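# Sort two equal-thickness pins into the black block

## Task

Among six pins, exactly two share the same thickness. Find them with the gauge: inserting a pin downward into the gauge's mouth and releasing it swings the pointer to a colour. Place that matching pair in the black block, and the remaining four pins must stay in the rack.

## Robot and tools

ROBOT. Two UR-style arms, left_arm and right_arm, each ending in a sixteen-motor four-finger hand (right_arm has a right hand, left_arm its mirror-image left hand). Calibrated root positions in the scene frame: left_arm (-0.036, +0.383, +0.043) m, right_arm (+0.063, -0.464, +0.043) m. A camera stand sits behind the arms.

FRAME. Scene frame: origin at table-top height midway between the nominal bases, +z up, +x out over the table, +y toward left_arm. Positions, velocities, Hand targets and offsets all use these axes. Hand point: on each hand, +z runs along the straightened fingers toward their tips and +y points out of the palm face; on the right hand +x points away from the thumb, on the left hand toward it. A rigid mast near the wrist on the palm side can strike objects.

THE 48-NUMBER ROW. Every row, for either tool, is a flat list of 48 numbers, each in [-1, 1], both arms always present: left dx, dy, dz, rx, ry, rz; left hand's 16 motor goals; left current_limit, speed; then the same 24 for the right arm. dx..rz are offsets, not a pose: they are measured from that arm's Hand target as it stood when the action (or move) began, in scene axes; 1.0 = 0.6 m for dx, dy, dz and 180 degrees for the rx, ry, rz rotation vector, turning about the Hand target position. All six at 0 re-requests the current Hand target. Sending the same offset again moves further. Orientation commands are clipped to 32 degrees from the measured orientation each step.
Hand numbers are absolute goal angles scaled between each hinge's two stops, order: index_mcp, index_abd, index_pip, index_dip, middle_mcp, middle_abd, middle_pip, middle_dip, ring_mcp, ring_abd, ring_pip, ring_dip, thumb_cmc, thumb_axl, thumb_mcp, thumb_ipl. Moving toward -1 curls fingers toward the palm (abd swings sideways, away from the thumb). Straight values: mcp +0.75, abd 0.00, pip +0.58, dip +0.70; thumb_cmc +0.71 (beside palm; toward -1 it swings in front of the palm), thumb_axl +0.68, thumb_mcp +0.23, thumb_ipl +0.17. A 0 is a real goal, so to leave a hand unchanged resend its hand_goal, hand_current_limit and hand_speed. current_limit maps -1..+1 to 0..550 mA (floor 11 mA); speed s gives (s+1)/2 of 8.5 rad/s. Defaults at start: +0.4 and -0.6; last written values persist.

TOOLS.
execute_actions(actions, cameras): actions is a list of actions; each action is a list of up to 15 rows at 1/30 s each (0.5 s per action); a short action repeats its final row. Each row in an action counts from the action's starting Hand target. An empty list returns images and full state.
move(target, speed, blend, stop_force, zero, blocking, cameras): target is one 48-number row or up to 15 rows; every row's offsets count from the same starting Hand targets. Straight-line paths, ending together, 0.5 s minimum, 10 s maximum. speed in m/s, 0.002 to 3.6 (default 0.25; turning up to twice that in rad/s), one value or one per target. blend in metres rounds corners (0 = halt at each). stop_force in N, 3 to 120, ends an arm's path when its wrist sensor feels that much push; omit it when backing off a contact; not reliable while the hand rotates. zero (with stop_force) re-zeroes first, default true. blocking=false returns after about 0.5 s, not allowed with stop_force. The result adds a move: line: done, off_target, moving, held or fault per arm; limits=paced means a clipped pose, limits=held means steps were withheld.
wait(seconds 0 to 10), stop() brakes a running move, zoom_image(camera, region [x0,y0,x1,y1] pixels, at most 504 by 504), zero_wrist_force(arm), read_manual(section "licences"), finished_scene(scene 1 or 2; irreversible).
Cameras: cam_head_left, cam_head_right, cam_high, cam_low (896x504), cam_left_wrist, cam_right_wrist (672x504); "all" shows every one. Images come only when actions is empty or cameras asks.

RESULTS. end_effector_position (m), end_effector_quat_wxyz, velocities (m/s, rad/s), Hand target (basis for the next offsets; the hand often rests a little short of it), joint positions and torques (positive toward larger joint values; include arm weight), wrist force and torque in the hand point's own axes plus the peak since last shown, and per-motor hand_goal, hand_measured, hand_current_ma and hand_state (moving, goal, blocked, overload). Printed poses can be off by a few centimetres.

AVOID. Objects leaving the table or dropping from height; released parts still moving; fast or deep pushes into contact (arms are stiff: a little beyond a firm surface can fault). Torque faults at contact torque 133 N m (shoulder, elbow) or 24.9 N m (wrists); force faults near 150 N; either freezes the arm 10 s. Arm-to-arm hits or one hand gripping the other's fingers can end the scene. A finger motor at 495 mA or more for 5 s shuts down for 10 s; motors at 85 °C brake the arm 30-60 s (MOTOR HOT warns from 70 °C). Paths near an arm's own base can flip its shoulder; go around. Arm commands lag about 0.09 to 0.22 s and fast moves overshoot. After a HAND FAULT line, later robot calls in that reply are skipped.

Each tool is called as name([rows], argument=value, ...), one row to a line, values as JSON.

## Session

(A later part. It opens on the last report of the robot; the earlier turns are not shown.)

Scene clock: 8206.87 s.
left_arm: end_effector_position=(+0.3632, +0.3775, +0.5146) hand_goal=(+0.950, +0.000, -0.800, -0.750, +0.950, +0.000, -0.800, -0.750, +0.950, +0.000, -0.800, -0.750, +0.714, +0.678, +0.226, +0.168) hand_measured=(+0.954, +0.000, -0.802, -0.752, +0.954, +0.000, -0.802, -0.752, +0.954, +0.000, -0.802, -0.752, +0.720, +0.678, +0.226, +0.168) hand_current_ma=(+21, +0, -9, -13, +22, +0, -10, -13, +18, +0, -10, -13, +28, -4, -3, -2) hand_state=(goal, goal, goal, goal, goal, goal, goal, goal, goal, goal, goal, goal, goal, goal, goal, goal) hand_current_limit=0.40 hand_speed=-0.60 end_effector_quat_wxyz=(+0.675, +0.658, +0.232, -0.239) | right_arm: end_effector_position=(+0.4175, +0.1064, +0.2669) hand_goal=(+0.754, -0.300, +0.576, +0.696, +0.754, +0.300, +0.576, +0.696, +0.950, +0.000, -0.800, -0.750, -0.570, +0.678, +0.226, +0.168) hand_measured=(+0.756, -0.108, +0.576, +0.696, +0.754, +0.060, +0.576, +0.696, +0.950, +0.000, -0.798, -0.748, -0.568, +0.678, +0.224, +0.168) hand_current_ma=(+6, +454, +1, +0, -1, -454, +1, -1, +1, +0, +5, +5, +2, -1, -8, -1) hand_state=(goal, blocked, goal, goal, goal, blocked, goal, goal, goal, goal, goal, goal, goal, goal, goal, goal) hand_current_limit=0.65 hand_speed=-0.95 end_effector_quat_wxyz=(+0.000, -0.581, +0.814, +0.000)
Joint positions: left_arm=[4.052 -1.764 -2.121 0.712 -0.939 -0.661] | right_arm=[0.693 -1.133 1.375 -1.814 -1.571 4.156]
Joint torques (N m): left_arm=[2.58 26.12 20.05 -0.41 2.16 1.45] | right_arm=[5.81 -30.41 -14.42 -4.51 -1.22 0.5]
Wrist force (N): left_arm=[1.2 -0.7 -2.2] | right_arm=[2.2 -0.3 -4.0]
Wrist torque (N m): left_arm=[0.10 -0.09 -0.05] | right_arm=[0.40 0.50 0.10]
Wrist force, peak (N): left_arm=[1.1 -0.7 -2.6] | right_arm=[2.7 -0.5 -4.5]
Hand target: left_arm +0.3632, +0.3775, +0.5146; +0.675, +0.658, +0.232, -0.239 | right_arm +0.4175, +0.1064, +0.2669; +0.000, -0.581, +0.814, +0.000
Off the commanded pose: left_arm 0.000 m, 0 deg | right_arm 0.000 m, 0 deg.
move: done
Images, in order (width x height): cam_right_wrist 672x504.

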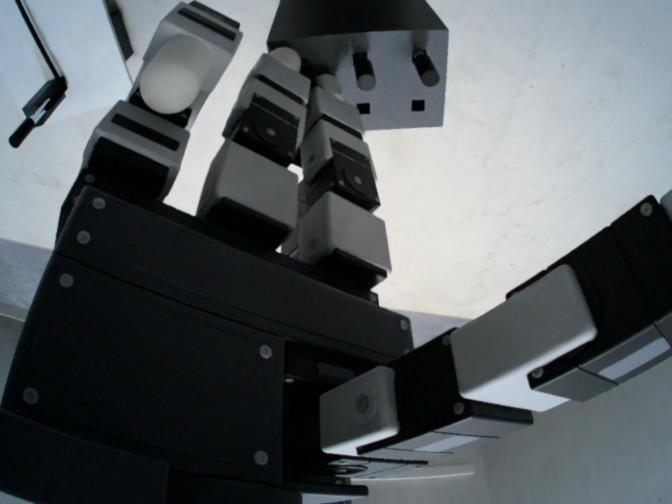

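move(target=[0,0,0,0,0,0,0.95,0,-0.8,-0.75,0.95,0,-0.8,-0.75,0.95,0,-0.8,-0.75,0.714,0.678,0.226,0.168,0.4,-0.6,0,0,0,0,0,0,0.754,-0.02,0.576,0.696,0.754,0.02,0.576,0.696,0.95,0,-0.8,-0.75,-0.571,0.678,0.226,0.168,0.5,-0.85])

wait(seconds=0.5)

move([
  [0,0,0,0,0,0,0.95,0,-0.8,-0.75,0.95,0,-0.8,-0.75,0.95,0,-0.8,-0.75,0.714,0.678,0.226,0.168,0.4,-0.6,0,0,0.05,0,0,0,0.754,-0.02,0.576,0.696,0.754,0.02,0.576,0.696,0.95,0,-0.8,-0.75,-0.571,0.678,0.226,0.168,0.5,-0.85],
  [0,0,0,0,0,0,0.95,0,-0.8,-0.75,0.95,0,-0.8,-0.75,0.95,0,-0.8,-0.75,0.714,0.678,0.226,0.168,0.4,-0.6,0,0,0.14,0,0,0,0.754,-0.02,0.576,0.696,0.754,0.02,0.576,0.696,0.95,0,-0.8,-0.75,-0.571,0.678,0.226,0.168,0.5,-0.85],
], speed=[0.03,0.1], blend=0.005, cameras=["cam_right_wrist","cam_left_wrist"])

zoom_image(camera="cam_right_wrist", region=[260, 0, 440, 130])

move([
  [0,0,0,0,0,0,0.95,0,-0.8,-0.75,0.95,0,-0.8,-0.75,0.95,0,-0.8,-0.75,0.714,0.678,0.226,0.168,0.4,-0.6,0.1155,-0.3307,0,0,0,0,0.754,0,0.576,0.696,0.754,0,0.576,0.696,0.95,0,-0.8,-0.75,-0.571,0.678,0.226,0.168,0.5,-0.85],
  [0,0,0,0,0,0,0.95,0,-0.8,-0.75,0.95,0,-0.8,-0.75,0.95,0,-0.8,-0.75,0.714,0.678,0.226,0.168,0.4,-0.6,0.1155,-0.3307,-0.075,0,0,0,0.754,0,0.576,0.696,0.754,0,0.576,0.696,0.95,0,-0.8,-0.75,-0.571,0.678,0.226,0.168,0.5,-0.85],
], speed=[0.15,0.08], blend=0.004, cameras=["cam_right_wrist","cam_left_wrist"])

zoom_image(camera="cam_right_wrist", region=[250, 0, 390, 120])

Scene clock: 8223.17 s.
left_arm: end_effector_position=(+0.3632, +0.3775, +0.5146) hand_goal=(+0.950, +0.000, -0.800, -0.750, +0.950, +0.000, -0.800, -0.750, +0.950, +0.000, -0.800, -0.750, +0.714, +0.678, +0.226, +0.168) hand_measured=(+0.954, +0.000, -0.802, -0.752, +0.954, +0.000, -0.802, -0.752, +0.954, +0.000, -0.802, -0.752, +0.720, +0.678, +0.226, +0.168) hand_current_ma=(+21, +0, -9, -13, +22, +0, -10, -13, +18, +0, -10, -13, +28, -4, -3, -2) hand_state=(goal, goal, goal, goal, goal, goal, goal, goal, goal, goal, goal, goal, goal, goal, goal, goal) hand_current_limit=0.40 hand_speed=-0.60 end_effector_quat_wxyz=(+0.675, +0.658, +0.232, -0.239) | right_arm: end_effector_position=(+0.4175, +0.1064, +0.2669) hand_goal=(+0.754, -0.020, +0.576, +0.696, +0.754, +0.020, +0.576, +0.696, +0.950, +0.000, -0.800, -0.750, -0.570, +0.678, +0.226, +0.168) hand_measured=(+0.756, -0.022, +0.578, +0.696, +0.752, +0.022, +0.576, +0.696, +0.950, +0.000, -0.798, -0.748, -0.568, +0.678, +0.224, +0.168) hand_current_ma=(+2, -5, +2, +0, -3, +4, +1, -1, +1, +0, +5, +5, +2, -1, -8, -1) hand_state=(goal, goal, goal, goal, goal, goal, goal, goal, goal, goal, goal, goal, goal, goal, goal, goal) hand_current_limit=0.50 hand_speed=-0.85 end_effector_quat_wxyz=(+0.000, -0.581, +0.814, +0.000)
Joint positions: left_arm=[4.052 -1.764 -2.121 0.712 -0.939 -0.661] | right_arm=[0.693 -1.133 1.375 -1.814 -1.571 4.156]
Joint torques (N m): left_arm=[2.51 27.63 20.92 -0.3 2.08 1.39] | right_arm=[-3.63 -32.47 -15.26 -2.42 2.47 0.71]
Wrist force (N): left_arm=[0.8 -0.8 -2.1] | right_arm=[-0.3 0.0 -1.6]
Wrist torque (N m): left_arm=[0.08 -0.04 -0.08] | right_arm=[0.18 0.07 -0.10]
Wrist force, peak (N): left_arm=[1.1 -0.6 -2.6] | right_arm=[2.8 -0.7 -4.4]
Hand target: left_arm +0.3632, +0.3775, +0.5146; +0.675, +0.658, +0.232, -0.239 | right_arm +0.4175, +0.1064, +0.2669; +0.000, -0.581, +0.814, +0.000
Off the commanded pose: left_arm 0.000 m, 0 deg | right_arm 0.000 m, 0 deg.
move: done

Scene clock: 8223.67 s.
left_arm: end_effector_position=(+0.3632, +0.3775, +0.5146) hand_goal=(+0.950, +0.000, -0.800, -0.750, +0.950, +0.000, -0.800, -0.750, +0.950, +0.000, -0.800, -0.750, +0.714, +0.678, +0.226, +0.168) hand_measured=(+0.954, +0.000, -0.802, -0.752, +0.954, +0.000, -0.802, -0.752, +0.954, +0.000, -0.802, -0.752, +0.720, +0.678, +0.226, +0.168) hand_current_ma=(+21, +0, -9, -13, +22, +0, -10, -13, +18, +0, -10, -13, +28, -4, -3, -2) hand_state=(goal, goal, goal, goal, goal, goal, goal, goal, goal, goal, goal, goal, goal, goal, goal, goal) hand_current_limit=0.40 hand_speed=-0.60 end_effector_quat_wxyz=(+0.675, +0.658, +0.232, -0.239) | right_arm: end_effector_position=(+0.4175, +0.1064, +0.2669) hand_goal=(+0.754, -0.020, +0.576, +0.696, +0.754, +0.020, +0.576, +0.696, +0.950, +0.000, -0.800, -0.750, -0.570, +0.678, +0.226, +0.168) hand_measured=(+0.756, -0.022, +0.578, +0.696, +0.752, +0.022, +0.576, +0.696, +0.950, +0.000, -0.798, -0.748, -0.568, +0.678, +0.224, +0.168) hand_current_ma=(+2, -5, +2, +0, -3, +4, +1, -1, +1, +0, +5, +5, +2, -1, -8, -1) hand_state=(goal, goal, goal, goal, goal, goal, goal, goal, goal, goal, goal, goal, goal, goal, goal, goal) hand_current_limit=0.50 hand_speed=-0.85 end_effector_quat_wxyz=(+0.000, -0.581, +0.814, +0.000)
Joint positions: left_arm=[4.052 -1.764 -2.121 0.712 -0.939 -0.661] | right_arm=[0.693 -1.133 1.375 -1.814 -1.571 4.156]
Joint torques (N m): left_arm=[2.1 26.49 20.53 -0.24 2.18 1.49] | right_arm=[-5.3 -35.05 -15.12 -1.93 2.51 0.59]
Wrist force (N): left_arm=[1.1 -0.7 -2.2] | right_arm=[-0.6 -0.1 -1.7]
Wrist torque (N m): left_arm=[0.08 -0.08 -0.05] | right_arm=[0.18 0.11 -0.13]
Wrist force, peak (N): left_arm=[1.1 -0.7 -2.4] | right_arm=[-0.7 -0.1 -2.1]
Hand target: left_arm +0.3632, +0.3775, +0.5146; +0.675, +0.658, +0.232, -0.239 | right_arm +0.4175, +0.1064, +0.2669; +0.000, -0.581, +0.814, +0.000
Off the commanded pose: left_arm 0.000 m, 0 deg | right_arm 0.000 m, 0 deg.
wait: 0.50 s; at rest by 0.17 s

Scene clock: 8225.87 s.
left_arm: end_effector_position=(+0.3632, +0.3775, +0.5146) hand_goal=(+0.950, +0.000, -0.800, -0.750, +0.950, +0.000, -0.800, -0.750, +0.950, +0.000, -0.800, -0.750, +0.714, +0.678, +0.226, +0.168) hand_measured=(+0.954, +0.000, -0.802, -0.752, +0.954, +0.000, -0.802, -0.752, +0.954, +0.000, -0.802, -0.752, +0.720, +0.678, +0.226, +0.168) hand_current_ma=(+21, +0, -9, -13, +22, +0, -10, -13, +18, +0, -10, -13, +28, -4, -3, -2) hand_state=(goal, goal, goal, goal, goal, goal, goal, goal, goal, goal, goal, goal, goal, goal, goal, goal) hand_current_limit=0.40 hand_speed=-0.60 end_effector_quat_wxyz=(+0.675, +0.658, +0.232, -0.239) | right_arm: end_effector_position=(+0.4175, +0.1064, +0.3508) hand_goal=(+0.754, -0.020, +0.576, +0.696, +0.754, +0.020, +0.576, +0.696, +0.950, +0.000, -0.800, -0.750, -0.570, +0.678, +0.226, +0.168) hand_measured=(+0.756, -0.022, +0.578, +0.696, +0.752, +0.022, +0.576, +0.696, +0.950, +0.000, -0.798, -0.748, -0.568, +0.678, +0.224, +0.168) hand_current_ma=(+2, -5, +2, +0, -3, +4, +1, -1, +1, +0, +5, +5, +2, -1, -8, -1) hand_state=(goal, goal, goal, goal, goal, goal, goal, goal, goal, goal, goal, goal, goal, goal, goal, goal) hand_current_limit=0.50 hand_speed=-0.85 end_effector_quat_wxyz=(+0.001, -0.581, +0.814, +0.000) end_effector_velocity=(-0.001, -0.001, +0.001) end_effector_angular_velocity=(-0.001, +0.001, -0.001)
Joint positions: left_arm=[4.052 -1.764 -2.121 0.712 -0.939 -0.661] | right_arm=[0.693 -1.162 1.2 -1.611 -1.571 4.156]
Joint velocities: left_arm=[within noise] | right_arm=[0 -0.001 -0.002 0.005 0 0.001]
Joint torques (N m): left_arm=[1.67 28.19 20.68 -0.01 2.32 1.46] | right_arm=[3.7 -31.16 -26.21 -1.45 -2.38 -1.15]
Wrist force (N): left_arm=[1.1 -0.5 -2.6] | right_arm=[-0.5 -0.6 -1.8]
Wrist torque (N m): left_arm=[0.15 -0.08 -0.07] | right_arm=[0.12 0.09 -0.14]
Wrist force, peak (N): left_arm=[1.1 -0.5 -2.6] | right_arm=[-0.5 -0.3 -2.3]
Hand target: left_arm +0.3632, +0.3775, +0.5146; +0.675, +0.658, +0.232, -0.239 | right_arm +0.4175, +0.1064, +0.3509; +0.000, -0.581, +0.814, +0.000
Off the commanded pose: left_arm 0.000 m, 0 deg | right_arm 0.000 m, 0 deg.
move: done
Images, in order (width x height): cam_left_wrist 672x504, cam_right_wrist 672x504.

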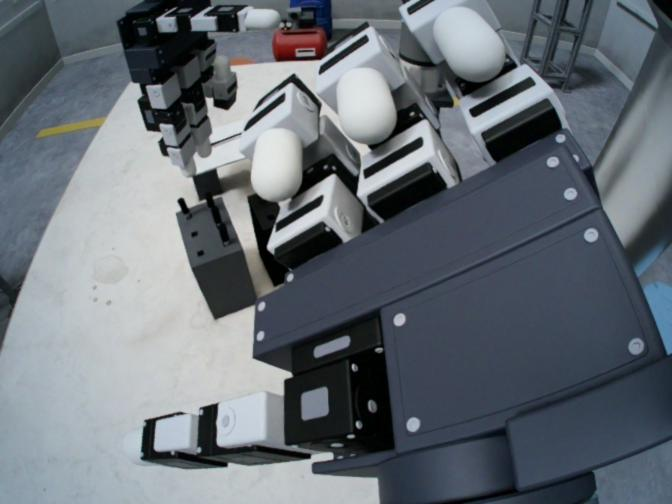

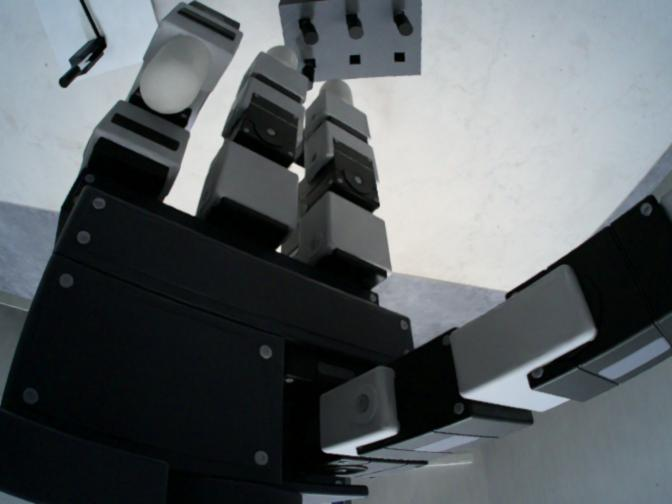

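Scaled by 2.800 from the camera's 672x504 image, which has a finer 960x720 frame.

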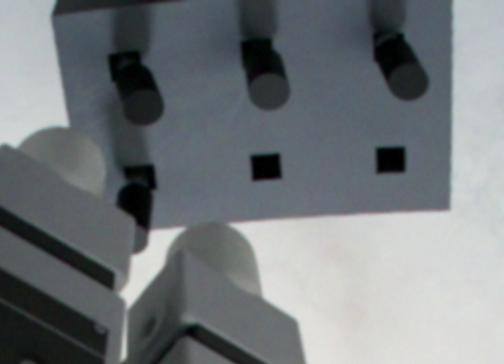

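Scene clock: 8228.47 s.
left_arm: end_effector_position=(+0.3632, +0.3775, +0.5146) hand_goal=(+0.950, +0.000, -0.800, -0.750, +0.950, +0.000, -0.800, -0.750, +0.950, +0.000, -0.800, -0.750, +0.714, +0.678, +0.226, +0.168) hand_measured=(+0.954, +0.000, -0.802, -0.752, +0.954, +0.000, -0.802, -0.752, +0.954, +0.000, -0.802, -0.752, +0.720, +0.678, +0.226, +0.168) hand_current_ma=(+21, +0, -9, -13, +22, +0, -10, -13, +18, +0, -10, -13, +28, -4, -3, -2) hand_state=(goal, goal, goal, goal, goal, goal, goal, goal, goal, goal, goal, goal, goal, goal, goal, goal) hand_current_limit=0.40 hand_speed=-0.60 end_effector_quat_wxyz=(+0.675, +0.658, +0.232, -0.239) | right_arm: end_effector_position=(+0.4867, -0.0920, +0.3061) hand_goal=(+0.754, +0.000, +0.576, +0.696, +0.754, +0.000, +0.576, +0.696, +0.950, +0.000, -0.800, -0.750, -0.570, +0.678, +0.226, +0.168) hand_measured=(+0.754, -0.002, +0.578, +0.696, +0.752, +0.002, +0.576, +0.696, +0.950, +0.000, -0.798, -0.748, -0.568, +0.678, +0.224, +0.168) hand_current_ma=(+1, -5, +2, +0, -3, +5, +1, -1, +1, +0, +5, +5, +2, -1, -8, -1) hand_state=(goal, goal, goal, goal, goal, goal, goal, goal, goal, goal, goal, goal, goal, goal, goal, goal) hand_current_limit=0.50 hand_speed=-0.85 end_effector_quat_wxyz=(+0.000, -0.581, +0.814, +0.000) end_effector_velocity=(+0.000, +0.000, -0.001) end_effector_angular_velocity=(+0.001, -0.001, -0.001)
Joint positions: left_arm=[4.052 -1.764 -2.121 0.712 -0.939 -0.661] | right_arm=[0.358 -1.346 1.563 -1.788 -1.57 3.82]
Joint velocities: left_arm=[within noise] | right_arm=[0 -0.001 0.004 -0.005 0 0.001]
Joint torques (N m): left_arm=[1.53 27.49 20.27 -0.18 2.22 1.46] | right_arm=[-10.43 -23.63 -14.28 -4.32 2.58 -1.24]
Wrist force (N): left_arm=[1.0 -0.6 -2.5] | right_arm=[-0.7 -0.4 -1.6]
Wrist torque (N m): left_arm=[0.13 -0.07 -0.07] | right_arm=[0.11 0.09 0.00]
Wrist force, peak (N): left_arm=[1.5 -0.8 -2.6] | right_arm=[-0.2 -0.9 -2.4]
Hand target: left_arm +0.3632, +0.3775, +0.5146; +0.675, +0.658, +0.232, -0.239 | right_arm +0.4868, -0.0920, +0.3059; +0.000, -0.581, +0.814, +0.000
Off the commanded pose: left_arm 0.000 m, 0 deg | right_arm 0.000 m, 0 deg.
move: done
Images, in order (width x height): cam_left_wrist 672x504, cam_right_wrist 672x504.

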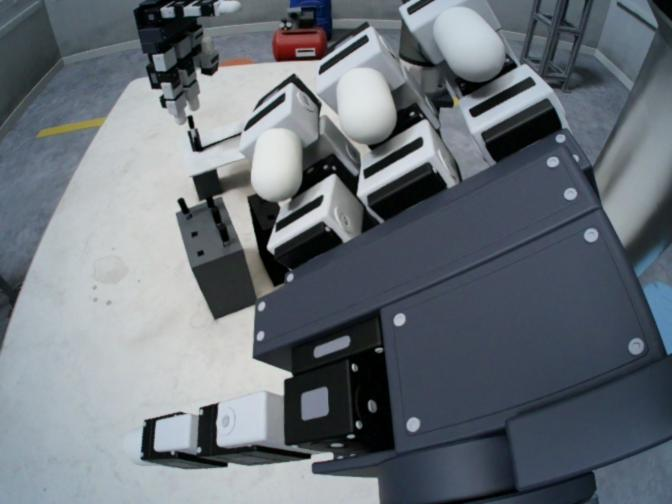

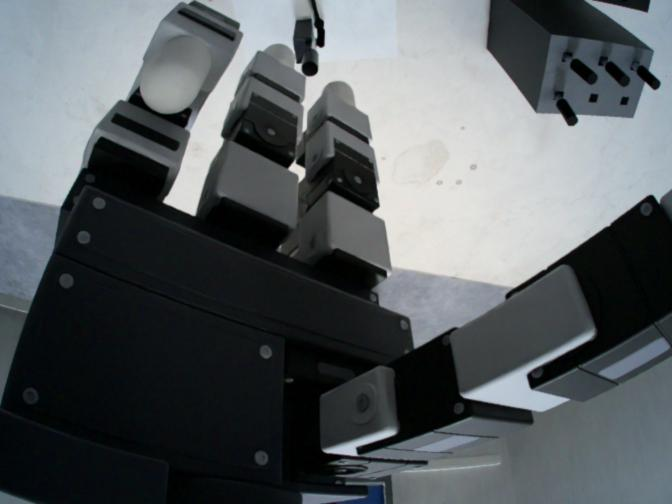

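Scaled by 3.600 from the camera's 672x504 image, which has a finer 960x720 frame.

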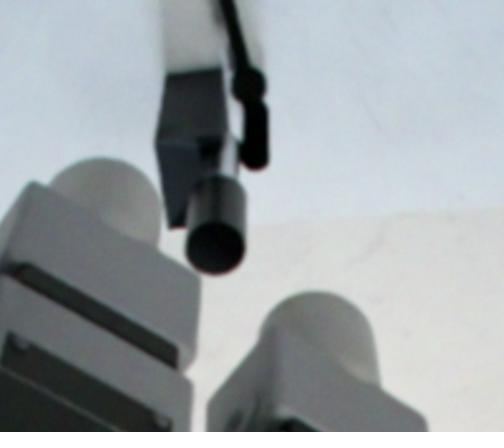

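move(target=[0,0,0,0,0,0,0.95,0,-0.8,-0.75,0.95,0,-0.8,-0.75,0.95,0,-0.8,-0.75,0.714,0.678,0.226,0.168,0.4,-0.6,0,0,-0.0495,0,0,0,0.754,0,0.576,0.696,0.754,0,0.576,0.696,0.95,0,-0.8,-0.75,-0.571,0.678,0.226,0.168,0.5,-0.85], speed=0.02, stop_force=3, cameras=["cam_right_wrist"])

zoom_image(camera="cam_right_wrist", region=[250, 0, 390, 120])

Scene clock: 8235.43 s.
left_arm: end_effector_position=(+0.3632, +0.3775, +0.5146) hand_goal=(+0.950, +0.000, -0.800, -0.750, +0.950, +0.000, -0.800, -0.750, +0.950, +0.000, -0.800, -0.750, +0.714, +0.678, +0.226, +0.168) hand_measured=(+0.954, +0.000, -0.802, -0.752, +0.954, +0.000, -0.802, -0.752, +0.954, +0.000, -0.802, -0.752, +0.720, +0.678, +0.226, +0.168) hand_current_ma=(+21, +0, -9, -13, +22, +0, -10, -13, +18, +0, -10, -13, +28, -4, -3, -2) hand_state=(goal, goal, goal, goal, goal, goal, goal, goal, goal, goal, goal, goal, goal, goal, goal, goal) hand_current_limit=0.40 hand_speed=-0.60 end_effector_quat_wxyz=(+0.675, +0.658, +0.232, -0.239) | right_arm: end_effector_position=(+0.4868, -0.0920, +0.2762) hand_goal=(+0.754, +0.000, +0.576, +0.696, +0.754, +0.000, +0.576, +0.696, +0.950, +0.000, -0.800, -0.750, -0.570, +0.678, +0.226, +0.168) hand_measured=(+0.754, -0.002, +0.578, +0.696, +0.752, +0.002, +0.576, +0.696, +0.950, +0.000, -0.798, -0.748, -0.568, +0.678, +0.224, +0.168) hand_current_ma=(+1, -5, +2, +0, -3, +5, +1, -1, +1, +0, +5, +5, +2, -1, -8, -1) hand_state=(goal, goal, goal, goal, goal, goal, goal, goal, goal, goal, goal, goal, goal, goal, goal, goal) hand_current_limit=0.50 hand_speed=-0.85 end_effector_quat_wxyz=(+0.000, -0.581, +0.814, +0.000)
Joint positions: left_arm=[4.052 -1.764 -2.121 0.712 -0.939 -0.661] | right_arm=[0.358 -1.329 1.619 -1.862 -1.57 3.82]
Joint torques (N m): left_arm=[1.97 27.98 19.21 0.13 2.26 1.69] | right_arm=[-8.7 -22.71 -15.68 -3.79 0.34 -0.83]
Wrist force (N): left_arm=[1.0 -0.7 -2.2] | right_arm=[-0.9 -0.3 -1.7]
Wrist torque (N m): left_arm=[0.10 -0.07 -0.06] | right_arm=[0.12 0.12 -0.01]
Wrist force, peak (N): left_arm=[1.0 -0.6 -2.8] | right_arm=[-1.0 -0.4 -2.0]
Hand target: left_arm +0.3632, +0.3775, +0.5146; +0.675, +0.658, +0.232, -0.239 | right_arm +0.4868, -0.0920, +0.2762; +0.000, -0.581, +0.814, +0.000
Off the commanded pose: left_arm 0.000 m, 0 deg | right_arm 0.000 m, 0 deg.
move: done
Images, in order (width x height): cam_right_wrist 672x504.

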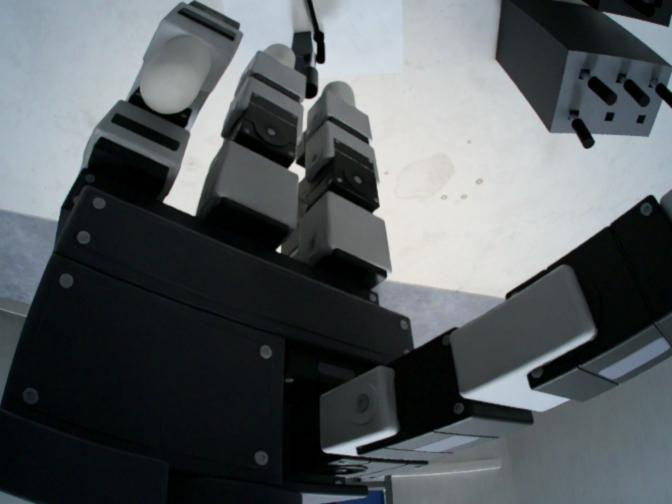

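Scaled by 3.600 from the camera's 672x504 image, which has a finer 960x720 frame.

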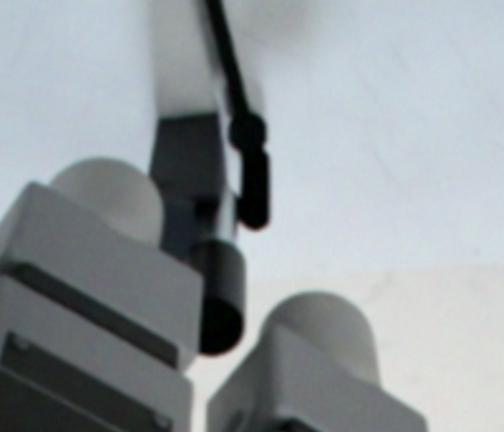

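move(target=[0,0,0,0,0,0,0.95,0,-0.8,-0.75,0.95,0,-0.8,-0.75,0.95,0,-0.8,-0.75,0.714,0.678,0.226,0.168,0.4,-0.6,0,0,0,0,0,0,0.754,-0.03,0.576,0.696,0.754,0.03,0.576,0.696,0.95,0,-0.8,-0.75,-0.571,0.678,0.226,0.168,0.5,-0.9])

move(target=[0,0,0,0,0,0,0.95,0,-0.8,-0.75,0.95,0,-0.8,-0.75,0.95,0,-0.8,-0.75,0.714,0.678,0.226,0.168,0.4,-0.6,0,0,0,0,0,0,0.754,-0.3,0.576,0.696,0.754,0.3,0.576,0.696,0.95,0,-0.8,-0.75,-0.571,0.678,0.226,0.168,0.65,-0.95])

wait(seconds=0.7)

move([
  [0,0,0,0,0,0,0.95,0,-0.8,-0.75,0.95,0,-0.8,-0.75,0.95,0,-0.8,-0.75,0.714,0.678,0.226,0.168,0.4,-0.6,0,0,0.035,0,0,0,0.754,-0.3,0.576,0.696,0.754,0.3,0.576,0.696,0.95,0,-0.8,-0.75,-0.571,0.678,0.226,0.168,0.65,-0.95],
  [0,0,0,0,0,0,0.95,0,-0.8,-0.75,0.95,0,-0.8,-0.75,0.95,0,-0.8,-0.75,0.714,0.678,0.226,0.168,0.4,-0.6,0,0,0.11,0,0,0,0.754,-0.3,0.576,0.696,0.754,0.3,0.576,0.696,0.95,0,-0.8,-0.75,-0.571,0.678,0.226,0.168,0.65,-0.95],
], speed=[0.02,0.08], blend=0.005, cameras=["cam_right_wrist","cam_left_wrist"])

zoom_image(camera="cam_right_wrist", region=[250, 0, 390, 120])

Scene clock: 8246.53 s.
left_arm: end_effector_position=(+0.3632, +0.3775, +0.5146) hand_goal=(+0.950, +0.000, -0.800, -0.750, +0.950, +0.000, -0.800, -0.750, +0.950, +0.000, -0.800, -0.750, +0.714, +0.678, +0.226, +0.168) hand_measured=(+0.954, +0.000, -0.802, -0.752, +0.954, +0.000, -0.802, -0.752, +0.954, +0.000, -0.802, -0.752, +0.720, +0.678, +0.226, +0.168) hand_current_ma=(+21, +0, -9, -13, +22, +0, -10, -13, +18, +0, -10, -13, +28, -4, -3, -2) hand_state=(goal, goal, goal, goal, goal, goal, goal, goal, goal, goal, goal, goal, goal, goal, goal, goal) hand_current_limit=0.40 hand_speed=-0.60 end_effector_quat_wxyz=(+0.675, +0.658, +0.232, -0.239) | right_arm: end_effector_position=(+0.4868, -0.0920, +0.2762) hand_goal=(+0.754, -0.030, +0.576, +0.696, +0.754, +0.030, +0.576, +0.696, +0.950, +0.000, -0.800, -0.750, -0.570, +0.678, +0.226, +0.168) hand_measured=(+0.754, -0.022, +0.578, +0.696, +0.752, +0.028, +0.576, +0.696, +0.950, +0.000, -0.798, -0.748, -0.568, +0.678, +0.224, +0.168) hand_current_ma=(+1, +16, +2, +0, -3, -5, +1, -1, +1, +0, +5, +5, +2, -1, -8, -1) hand_state=(goal, goal, goal, goal, goal, goal, goal, goal, goal, goal, goal, goal, goal, goal, goal, goal) hand_current_limit=0.50 hand_speed=-0.90 end_effector_quat_wxyz=(+0.000, -0.581, +0.814, +0.000)
Joint positions: left_arm=[4.052 -1.764 -2.121 0.712 -0.939 -0.661] | right_arm=[0.358 -1.329 1.619 -1.862 -1.57 3.82]
Joint torques (N m): left_arm=[1.76 27.72 19.81 -0.05 2.21 1.57] | right_arm=[-9.43 -23.85 -14.36 -3.6 0.6 0.38]
Wrist force (N): left_arm=[0.8 -1.1 -2.2] | right_arm=[-0.8 0.0 -2.1]
Wrist torque (N m): left_arm=[0.05 -0.04 -0.07] | right_arm=[0.18 0.09 0.00]
Wrist force, peak (N): left_arm=[0.9 -0.6 -2.8] | right_arm=[-1.0 -0.5 -2.5]
Hand target: left_arm +0.3632, +0.3775, +0.5146; +0.675, +0.658, +0.232, -0.239 | right_arm +0.4868, -0.0920, +0.2762; +0.000, -0.581, +0.814, +0.000
Off the commanded pose: left_arm 0.000 m, 0 deg | right_arm 0.000 m, 0 deg.
move: done

Scene clock: 8247.03 s.
left_arm: end_effector_position=(+0.3632, +0.3775, +0.5146) hand_goal=(+0.950, +0.000, -0.800, -0.750, +0.950, +0.000, -0.800, -0.750, +0.950, +0.000, -0.800, -0.750, +0.714, +0.678, +0.226, +0.168) hand_measured=(+0.954, +0.000, -0.802, -0.752, +0.954, +0.000, -0.802, -0.752, +0.954, +0.000, -0.802, -0.752, +0.720, +0.678, +0.226, +0.168) hand_current_ma=(+21, +0, -9, -13, +22, +0, -10, -13, +18, +0, -10, -13, +28, -4, -3, -2) hand_state=(goal, goal, goal, goal, goal, goal, goal, goal, goal, goal, goal, goal, goal, goal, goal, goal) hand_current_limit=0.40 hand_speed=-0.60 end_effector_quat_wxyz=(+0.675, +0.658, +0.232, -0.239) | right_arm: end_effector_position=(+0.4868, -0.0920, +0.2762) hand_goal=(+0.754, -0.300, +0.576, +0.696, +0.754, +0.300, +0.576, +0.696, +0.950, +0.000, -0.800, -0.750, -0.570, +0.678, +0.226, +0.168) hand_measured=(+0.754, -0.078, +0.578, +0.696, +0.752, +0.074, +0.576, +0.696, +0.950, +0.000, -0.798, -0.748, -0.568, +0.678, +0.224, +0.168) hand_current_ma=(+1, +131, +2, +0, -2, -143, +1, -1, +1, +0, +5, +5, +2, -1, -8, -1) hand_state=(goal, moving, goal, goal, goal, moving, goal, goal, goal, goal, goal, goal, goal, goal, goal, goal) hand_current_limit=0.65 hand_speed=-0.95 end_effector_quat_wxyz=(+0.000, -0.581, +0.814, +0.000)
Joint positions: left_arm=[4.052 -1.764 -2.121 0.712 -0.939 -0.661] | right_arm=[0.358 -1.329 1.619 -1.862 -1.57 3.82]
Joint torques (N m): left_arm=[2.26 27.27 20.81 0.02 2.18 1.52] | right_arm=[-9.39 -23.04 -15.58 -3.49 0.92 0.74]
Wrist force (N): left_arm=[1.2 -0.9 -2.2] | right_arm=[-0.6 -0.8 -1.1]
Wrist torque (N m): left_arm=[0.07 -0.09 -0.05] | right_arm=[0.04 0.10 0.00]
Wrist force, peak (N): left_arm=[1.2 -0.9 -2.2] | right_arm=[-0.8 -0.5 -2.1]
Hand target: left_arm +0.3632, +0.3775, +0.5146; +0.675, +0.658, +0.232, -0.239 | right_arm +0.4868, -0.0920, +0.2762; +0.000, -0.581, +0.814, +0.000
Off the commanded pose: left_arm 0.000 m, 0 deg | right_arm 0.000 m, 0 deg.
move: done

Scene clock: 8247.73 s.
left_arm: end_effector_position=(+0.3632, +0.3775, +0.5146) hand_goal=(+0.950, +0.000, -0.800, -0.750, +0.950, +0.000, -0.800, -0.750, +0.950, +0.000, -0.800, -0.750, +0.714, +0.678, +0.226, +0.168) hand_measured=(+0.954, +0.000, -0.802, -0.752, +0.954, +0.000, -0.802, -0.752, +0.954, +0.000, -0.802, -0.752, +0.720, +0.678, +0.226, +0.168) hand_current_ma=(+21, +0, -9, -13, +22, +0, -10, -13, +18, +0, -10, -13, +28, -4, -3, -2) hand_state=(goal, goal, goal, goal, goal, goal, goal, goal, goal, goal, goal, goal, goal, goal, goal, goal) hand_current_limit=0.40 hand_speed=-0.60 end_effector_quat_wxyz=(+0.675, +0.658, +0.232, -0.239) | right_arm: end_effector_position=(+0.4868, -0.0920, +0.2762) hand_goal=(+0.754, -0.300, +0.576, +0.696, +0.754, +0.300, +0.576, +0.696, +0.950, +0.000, -0.800, -0.750, -0.570, +0.678, +0.226, +0.168) hand_measured=(+0.754, -0.084, +0.578, +0.696, +0.752, +0.080, +0.576, +0.696, +0.950, +0.000, -0.798, -0.748, -0.568, +0.678, +0.224, +0.168) hand_current_ma=(+1, +454, +2, +0, -2, -454, +1, -1, +1, +0, +5, +5, +2, -1, -8, -1) hand_state=(goal, blocked, goal, goal, goal, blocked, goal, goal, goal, goal, goal, goal, goal, goal, goal, goal) hand_current_limit=0.65 hand_speed=-0.95 end_effector_quat_wxyz=(+0.000, -0.581, +0.814, +0.000)
Joint positions: left_arm=[4.052 -1.764 -2.121 0.712 -0.939 -0.661] | right_arm=[0.358 -1.329 1.619 -1.862 -1.57 3.82]
Joint torques (N m): left_arm=[2.54 28.14 19.86 -0.06 2.17 1.53] | right_arm=[-9.62 -23.62 -15.74 -2.97 0.82 0.8]
Wrist force (N): left_arm=[1.0 -0.5 -2.2] | right_arm=[-0.7 -0.8 -0.1]
Wrist torque (N m): left_arm=[0.12 -0.06 -0.07] | right_arm=[-0.04 0.09 -0.01]
Wrist force, peak (N): left_arm=[1.1 -0.5 -2.6] | right_arm=[-0.7 -0.6 -1.0]
Hand target: left_arm +0.3632, +0.3775, +0.5146; +0.675, +0.658, +0.232, -0.239 | right_arm +0.4868, -0.0920, +0.2762; +0.000, -0.581, +0.814, +0.000
Off the commanded pose: left_arm 0.000 m, 0 deg | right_arm 0.000 m, 0 deg.
wait: 0.70 s; at rest by 0.17 s

Scene clock: 8249.97 s.
left_arm: end_effector_position=(+0.3632, +0.3775, +0.5146) hand_goal=(+0.950, +0.000, -0.800, -0.750, +0.950, +0.000, -0.800, -0.750, +0.950, +0.000, -0.800, -0.750, +0.714, +0.678, +0.226, +0.168) hand_measured=(+0.954, +0.000, -0.802, -0.752, +0.954, +0.000, -0.802, -0.752, +0.954, +0.000, -0.802, -0.752, +0.720, +0.678, +0.226, +0.168) hand_current_ma=(+21, +0, -9, -13, +22, +0, -10, -13, +18, +0, -10, -13, +28, -4, -3, -2) hand_state=(goal, goal, goal, goal, goal, goal, goal, goal, goal, goal, goal, goal, goal, goal, goal, goal) hand_current_limit=0.40 hand_speed=-0.60 end_effector_quat_wxyz=(+0.675, +0.658, +0.232, -0.239) | right_arm: end_effector_position=(+0.4868, -0.0920, +0.3421) hand_goal=(+0.754, -0.300, +0.576, +0.696, +0.754, +0.300, +0.576, +0.696, +0.950, +0.000, -0.800, -0.750, -0.570, +0.678, +0.226, +0.168) hand_measured=(+0.754, -0.084, +0.578, +0.696, +0.752, +0.080, +0.576, +0.696, +0.950, +0.000, -0.798, -0.748, -0.568, +0.678, +0.224, +0.168) hand_current_ma=(+1, +454, +2, +0, -2, -454, +1, -1, +1, +0, +5, +5, +2, -1, -8, -1) hand_state=(goal, blocked, goal, goal, goal, blocked, goal, goal, goal, goal, goal, goal, goal, goal, goal, goal) hand_current_limit=0.65 hand_speed=-0.95 end_effector_quat_wxyz=(+0.001, -0.581, +0.814, +0.000)
Joint positions: left_arm=[4.052 -1.764 -2.121 0.712 -0.939 -0.661] | right_arm=[0.358 -1.361 1.488 -1.699 -1.57 3.82]
Joint torques (N m): left_arm=[1.84 27.68 19.68 0.03 2.32 1.51] | right_arm=[-3.67 -38.89 -26.52 -1.36 -2.03 -1.31]
Wrist force (N): left_arm=[1.1 -0.7 -2.3] | right_arm=[-0.7 -0.4 -1.7]
Wrist torque (N m): left_arm=[0.09 -0.08 -0.05] | right_arm=[0.08 0.10 -0.01]
Wrist force, peak (N): left_arm=[0.8 -0.7 -2.6] | right_arm=[-0.8 -0.3 -2.2]
Hand target: left_arm +0.3632, +0.3775, +0.5146; +0.675, +0.658, +0.232, -0.239 | right_arm +0.4868, -0.0920, +0.3422; +0.000, -0.581, +0.814, +0.000
Off the commanded pose: left_arm 0.000 m, 0 deg | right_arm 0.000 m, 0 deg.
move: done
Images, in order (width x height): cam_left_wrist 672x504, cam_right_wrist 672x504.

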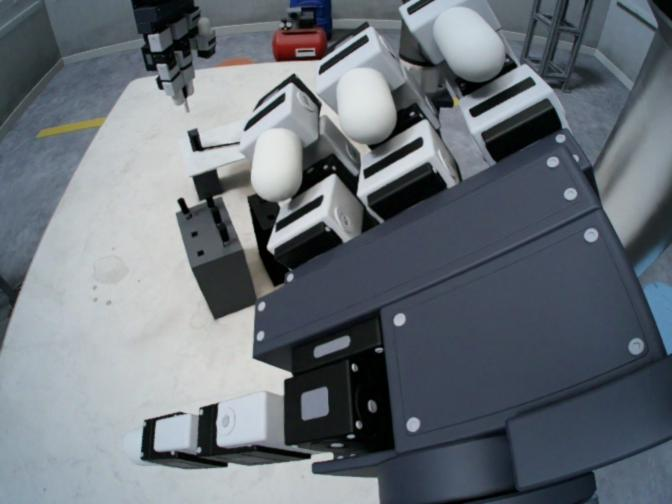

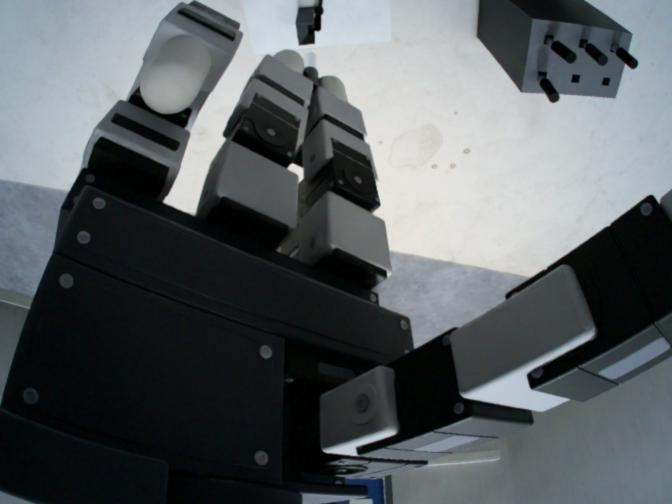

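Scaled by 3.600 from the camera's 672x504 image, which has a finer 960x720 frame.

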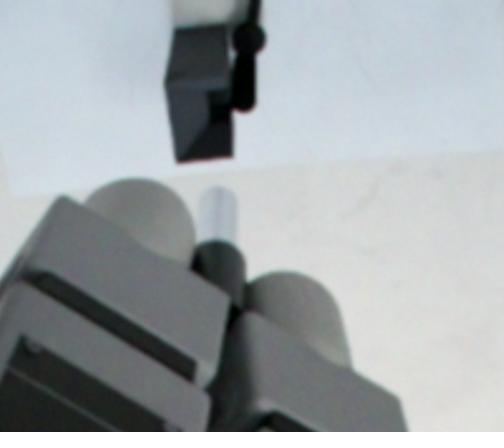

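move([
  [0,0,0,0,0,0,0.95,0,-0.8,-0.75,0.95,0,-0.8,-0.75,0.95,0,-0.8,-0.75,0.714,0.678,0.226,0.168,0.4,-0.6,-0.2617,0.3658,0,0,0,0,0.754,-0.3,0.576,0.696,0.754,0.3,0.576,0.696,0.95,0,-0.8,-0.75,-0.571,0.678,0.226,0.168,0.65,-0.95],
  [0,0,0,0,0,0,0.95,0,-0.8,-0.75,0.95,0,-0.8,-0.75,0.95,0,-0.8,-0.75,0.714,0.678,0.226,0.168,0.4,-0.6,-0.2617,0.3658,-0.0685,0,0,0,0.754,-0.3,0.576,0.696,0.754,0.3,0.576,0.696,0.95,0,-0.8,-0.75,-0.571,0.678,0.226,0.168,0.65,-0.95],
], speed=[0.12,0.05], blend=0.004, cameras=["cam_right_wrist","cam_high"])

zoom_image(camera="cam_right_wrist", region=[280, 10, 350, 80])

Scene clock: 8262.87 s.
left_arm: end_effector_position=(+0.3632, +0.3775, +0.5146) hand_goal=(+0.950, +0.000, -0.800, -0.750, +0.950, +0.000, -0.800, -0.750, +0.950, +0.000, -0.800, -0.750, +0.714, +0.678, +0.226, +0.168) hand_measured=(+0.954, +0.000, -0.802, -0.752, +0.954, +0.000, -0.802, -0.752, +0.954, +0.000, -0.802, -0.752, +0.720, +0.678, +0.226, +0.168) hand_current_ma=(+21, +0, -9, -13, +22, +0, -10, -13, +18, +0, -10, -13, +28, -4, -3, -2) hand_state=(goal, goal, goal, goal, goal, goal, goal, goal, goal, goal, goal, goal, goal, goal, goal, goal) hand_current_limit=0.40 hand_speed=-0.60 end_effector_quat_wxyz=(+0.675, +0.658, +0.232, -0.239) | right_arm: end_effector_position=(+0.3298, +0.1275, +0.3012) hand_goal=(+0.754, -0.300, +0.576, +0.696, +0.754, +0.300, +0.576, +0.696, +0.950, +0.000, -0.800, -0.750, -0.570, +0.678, +0.226, +0.168) hand_measured=(+0.754, -0.084, +0.578, +0.696, +0.752, +0.080, +0.576, +0.696, +0.950, +0.000, -0.798, -0.748, -0.568, +0.678, +0.224, +0.168) hand_current_ma=(+1, +454, +2, +0, -2, -454, +1, -1, +1, +0, +5, +5, +2, -1, -8, -1) hand_state=(goal, blocked, goal, goal, goal, blocked, goal, goal, goal, goal, goal, goal, goal, goal, goal, goal) hand_current_limit=0.65 hand_speed=-0.95 end_effector_quat_wxyz=(+0.000, -0.581, +0.814, +0.000)
Joint positions: left_arm=[4.052 -1.764 -2.121 0.712 -0.939 -0.661] | right_arm=[0.81 -1.232 1.426 -1.766 -1.571 4.272]
Joint torques (N m): left_arm=[1.8 27.86 20.03 0.04 2.4 1.37] | right_arm=[11.75 -27.91 -13.98 -3.62 0.64 1.05]
Wrist force (N): left_arm=[0.8 -0.7 -2.1] | right_arm=[-1.1 -0.2 -2.1]
Wrist torque (N m): left_arm=[0.08 -0.04 -0.08] | right_arm=[0.14 0.10 -0.17]
Wrist force, peak (N): left_arm=[0.9 -0.9 -2.6] | right_arm=[-1.0 0.4 -2.6]
Hand target: left_arm +0.3632, +0.3775, +0.5146; +0.675, +0.658, +0.232, -0.239 | right_arm +0.3297, +0.1275, +0.3011; +0.000, -0.581, +0.814, +0.000
Off the commanded pose: left_arm 0.000 m, 0 deg | right_arm 0.000 m, 0 deg.
move: done
Images, in order (width x height): cam_high 896x504, cam_right_wrist 672x504.

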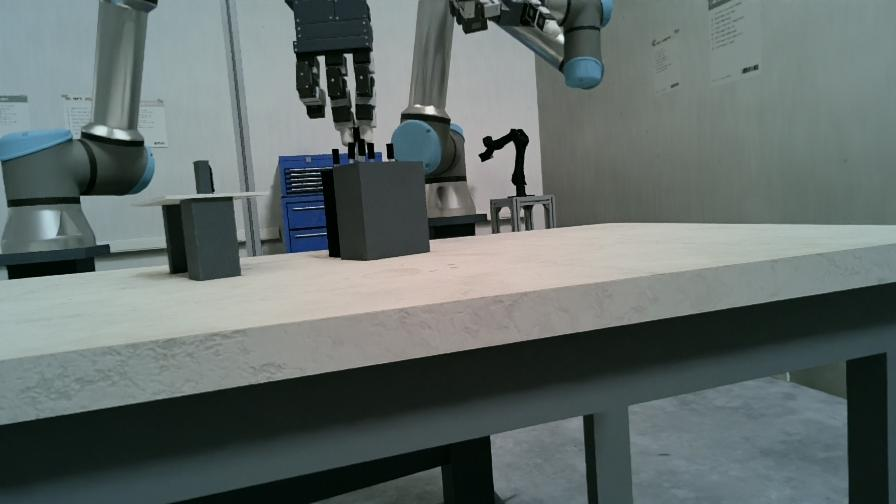

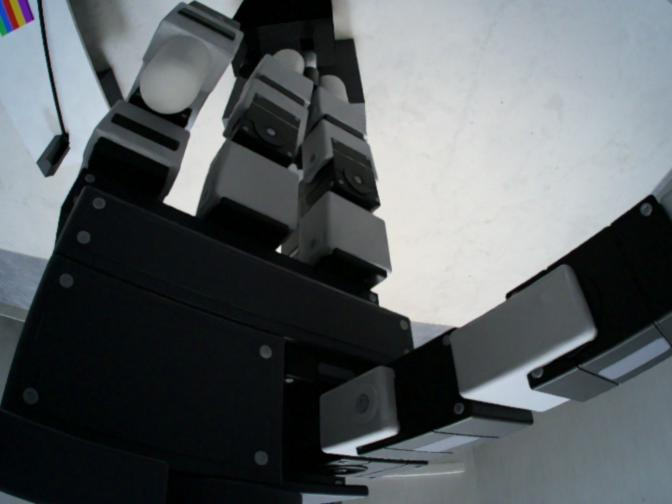

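Scaled by 7.200 from the camera's 672x504 image, which has a finer 960x720 frame.

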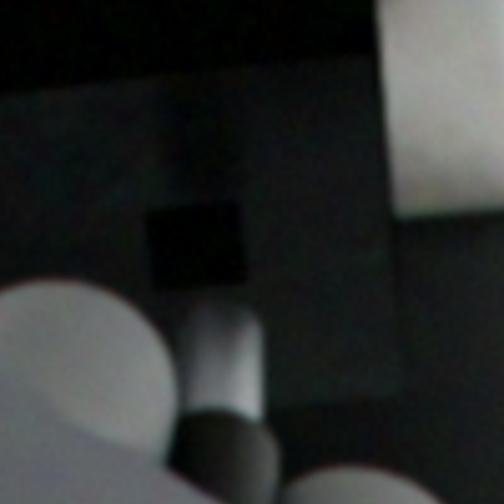

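move(target=[0,0,0,0,0,0,0.95,0,-0.8,-0.75,0.95,0,-0.8,-0.75,0.95,0,-0.8,-0.75,0.714,0.678,0.226,0.168,0.4,-0.6,0.0017,-0.0047,-0.001,0,0,0,0.754,-0.3,0.576,0.696,0.754,0.3,0.576,0.696,0.95,0,-0.8,-0.75,-0.571,0.678,0.226,0.168,0.65,-0.95], speed=0.05, cameras=["cam_right_wrist"])

zoom_image(camera="cam_right_wrist", region=[280, 10, 350, 80])

Scene clock: 8268.73 s.
left_arm: end_effector_position=(+0.3632, +0.3775, +0.5146) hand_goal=(+0.950, +0.000, -0.800, -0.750, +0.950, +0.000, -0.800, -0.750, +0.950, +0.000, -0.800, -0.750, +0.714, +0.678, +0.226, +0.168) hand_measured=(+0.954, +0.000, -0.802, -0.752, +0.954, +0.000, -0.802, -0.752, +0.954, +0.000, -0.802, -0.752, +0.720, +0.678, +0.226, +0.168) hand_current_ma=(+21, +0, -9, -13, +22, +0, -10, -13, +18, +0, -10, -13, +28, -4, -3, -2) hand_state=(goal, goal, goal, goal, goal, goal, goal, goal, goal, goal, goal, goal, goal, goal, goal, goal) hand_current_limit=0.40 hand_speed=-0.60 end_effector_quat_wxyz=(+0.675, +0.658, +0.232, -0.239) | right_arm: end_effector_position=(+0.3307, +0.1249, +0.3005) hand_goal=(+0.754, -0.300, +0.576, +0.696, +0.754, +0.300, +0.576, +0.696, +0.950, +0.000, -0.800, -0.750, -0.570, +0.678, +0.226, +0.168) hand_measured=(+0.754, -0.084, +0.578, +0.696, +0.752, +0.080, +0.576, +0.696, +0.950, +0.000, -0.798, -0.748, -0.568, +0.678, +0.224, +0.168) hand_current_ma=(+1, +454, +2, +0, -2, -454, +1, -1, +1, +0, +5, +5, +2, -1, -8, -1) hand_state=(goal, blocked, goal, goal, goal, blocked, goal, goal, goal, goal, goal, goal, goal, goal, goal, goal) hand_current_limit=0.65 hand_speed=-0.95 end_effector_quat_wxyz=(+0.000, -0.581, +0.814, +0.000)
Joint positions: left_arm=[4.052 -1.764 -2.121 0.712 -0.939 -0.661] | right_arm=[0.806 -1.236 1.433 -1.769 -1.571 4.268]
Joint torques (N m): left_arm=[2.09 27.24 20.19 -0.01 2.15 1.45] | right_arm=[-9.55 -44.17 -15.64 -3.79 1.88 -1.05]
Wrist force (N): left_arm=[1.2 -0.8 -2.4] | right_arm=[-0.5 -0.1 -1.8]
Wrist torque (N m): left_arm=[0.09 -0.10 -0.05] | right_arm=[0.14 0.02 0.02]
Wrist force, peak (N): left_arm=[1.2 -0.8 -2.4] | right_arm=[-1.0 -0.3 -2.2]
Hand target: left_arm +0.3632, +0.3775, +0.5146; +0.675, +0.658, +0.232, -0.239 | right_arm +0.3308, +0.1247, +0.3005; +0.000, -0.581, +0.814, +0.000
Off the commanded pose: left_arm 0.000 m, 0 deg | right_arm 0.000 m, 0 deg.
move: done
Images, in order (width x height): cam_right_wrist 672x504.

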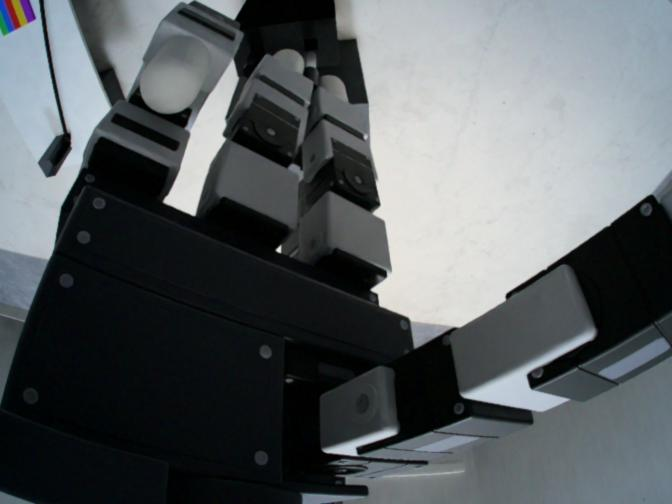

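Scaled by 7.200 from the camera's 672x504 image, which has a finer 960x720 frame.

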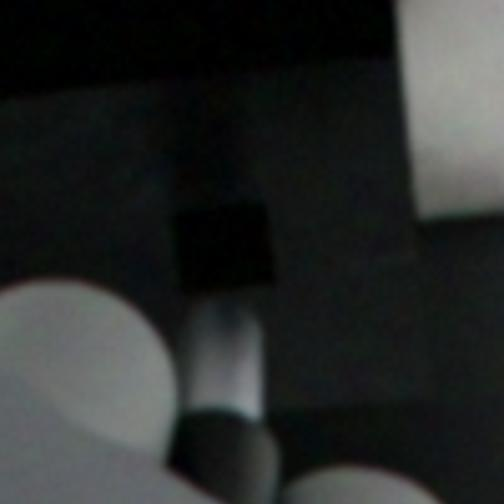

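move(target=[0,0,0,0,0,0,0.95,0,-0.8,-0.75,0.95,0,-0.8,-0.75,0.95,0,-0.8,-0.75,0.714,0.678,0.226,0.168,0.4,-0.6,0.0002,-0.0005,-0.056,0,0,0,0.754,-0.3,0.576,0.696,0.754,0.3,0.576,0.696,0.95,0,-0.8,-0.75,-0.571,0.678,0.226,0.168,0.65,-0.95], speed=0.01, stop_force=4, cameras=["cam_right_wrist"])

zoom_image(camera="cam_right_wrist", region=[280, 10, 350, 80])

Scene clock: 8275.60 s.
left_arm: end_effector_position=(+0.3632, +0.3775, +0.5146) hand_goal=(+0.950, +0.000, -0.800, -0.750, +0.950, +0.000, -0.800, -0.750, +0.950, +0.000, -0.800, -0.750, +0.714, +0.678, +0.226, +0.168) hand_measured=(+0.954, +0.000, -0.802, -0.752, +0.954, +0.000, -0.802, -0.752, +0.954, +0.000, -0.802, -0.752, +0.720, +0.678, +0.226, +0.168) hand_current_ma=(+21, +0, -9, -13, +22, +0, -10, -13, +18, +0, -10, -13, +28, -4, -3, -2) hand_state=(goal, goal, goal, goal, goal, goal, goal, goal, goal, goal, goal, goal, goal, goal, goal, goal) hand_current_limit=0.40 hand_speed=-0.60 end_effector_quat_wxyz=(+0.675, +0.658, +0.232, -0.239) | right_arm: end_effector_position=(+0.3308, +0.1246, +0.2879) hand_goal=(+0.754, -0.300, +0.576, +0.696, +0.754, +0.300, +0.576, +0.696, +0.950, +0.000, -0.800, -0.750, -0.570, +0.678, +0.226, +0.168) hand_measured=(+0.754, -0.086, +0.578, +0.696, +0.752, +0.080, +0.576, +0.696, +0.950, +0.000, -0.798, -0.748, -0.568, +0.678, +0.224, +0.168) hand_current_ma=(+1, +454, +2, +0, -2, -454, +1, -1, +1, +0, +5, +5, +2, -1, -8, -1) hand_state=(goal, blocked, goal, goal, goal, blocked, goal, goal, goal, goal, goal, goal, goal, goal, goal, goal) hand_current_limit=0.65 hand_speed=-0.95 end_effector_quat_wxyz=(+0.000, -0.581, +0.814, +0.000)
Joint positions: left_arm=[4.052 -1.764 -2.121 0.712 -0.939 -0.661] | right_arm=[0.805 -1.23 1.458 -1.8 -1.571 4.268]
Joint torques (N m): left_arm=[2.03 27.4 19.24 0.11 2.24 1.44] | right_arm=[-7.09 -44.15 -25.92 -1.15 1 -0.84]
Wrist force (N): left_arm=[0.8 -0.5 -2.3] | right_arm=[-0.6 -0.1 -1.8]
Wrist torque (N m): left_arm=[0.12 -0.04 -0.09] | right_arm=[0.14 0.05 0.02]
Wrist force, peak (N): left_arm=[1.3 -0.9 -2.4] | right_arm=[-0.4 -0.3 -6.7]
Hand target: left_arm +0.3632, +0.3775, +0.5146; +0.675, +0.658, +0.232, -0.239 | right_arm +0.3308, +0.1246, +0.2879; +0.000, -0.581, +0.814, +0.000 (not the last commanded pose)
Off the commanded pose: left_arm 0.000 m, 0 deg | right_arm 0.021 m, 0 deg.
move: contact (right_arm)
Images, in order (width x height): cam_right_wrist 672x504.

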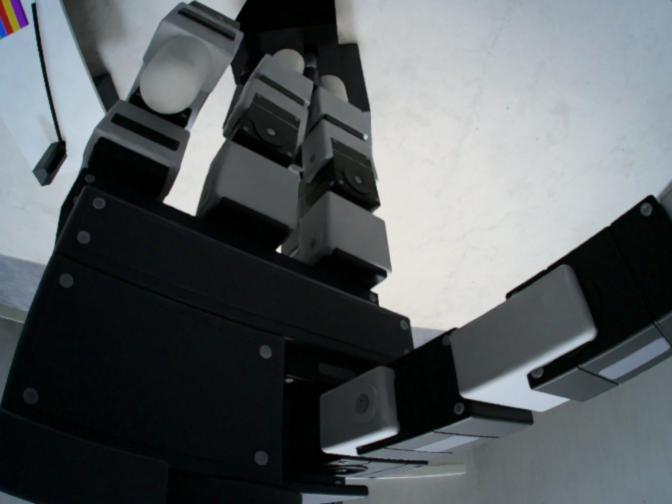

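Scaled by 7.200 from the camera's 672x504 image, which has a finer 960x720 frame.

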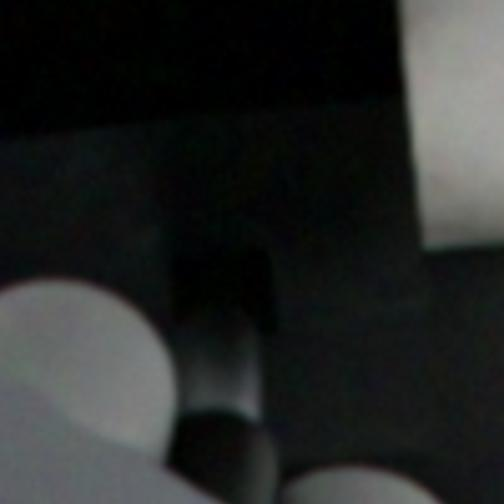

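zoom_image(camera="cam_right_wrist", region=[295, 35, 330, 70])

Scaled by 14.400 from the camera's 672x504 image, which has a finer 960x720 frame.

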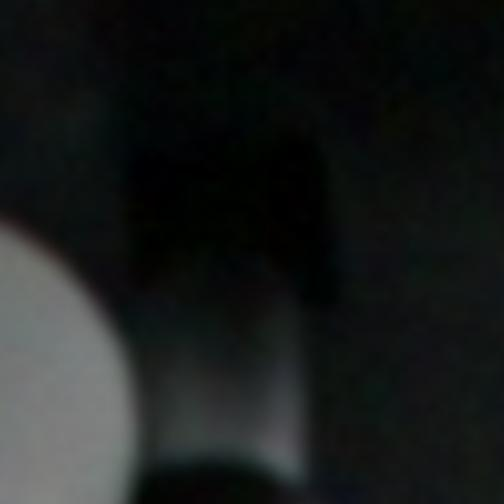

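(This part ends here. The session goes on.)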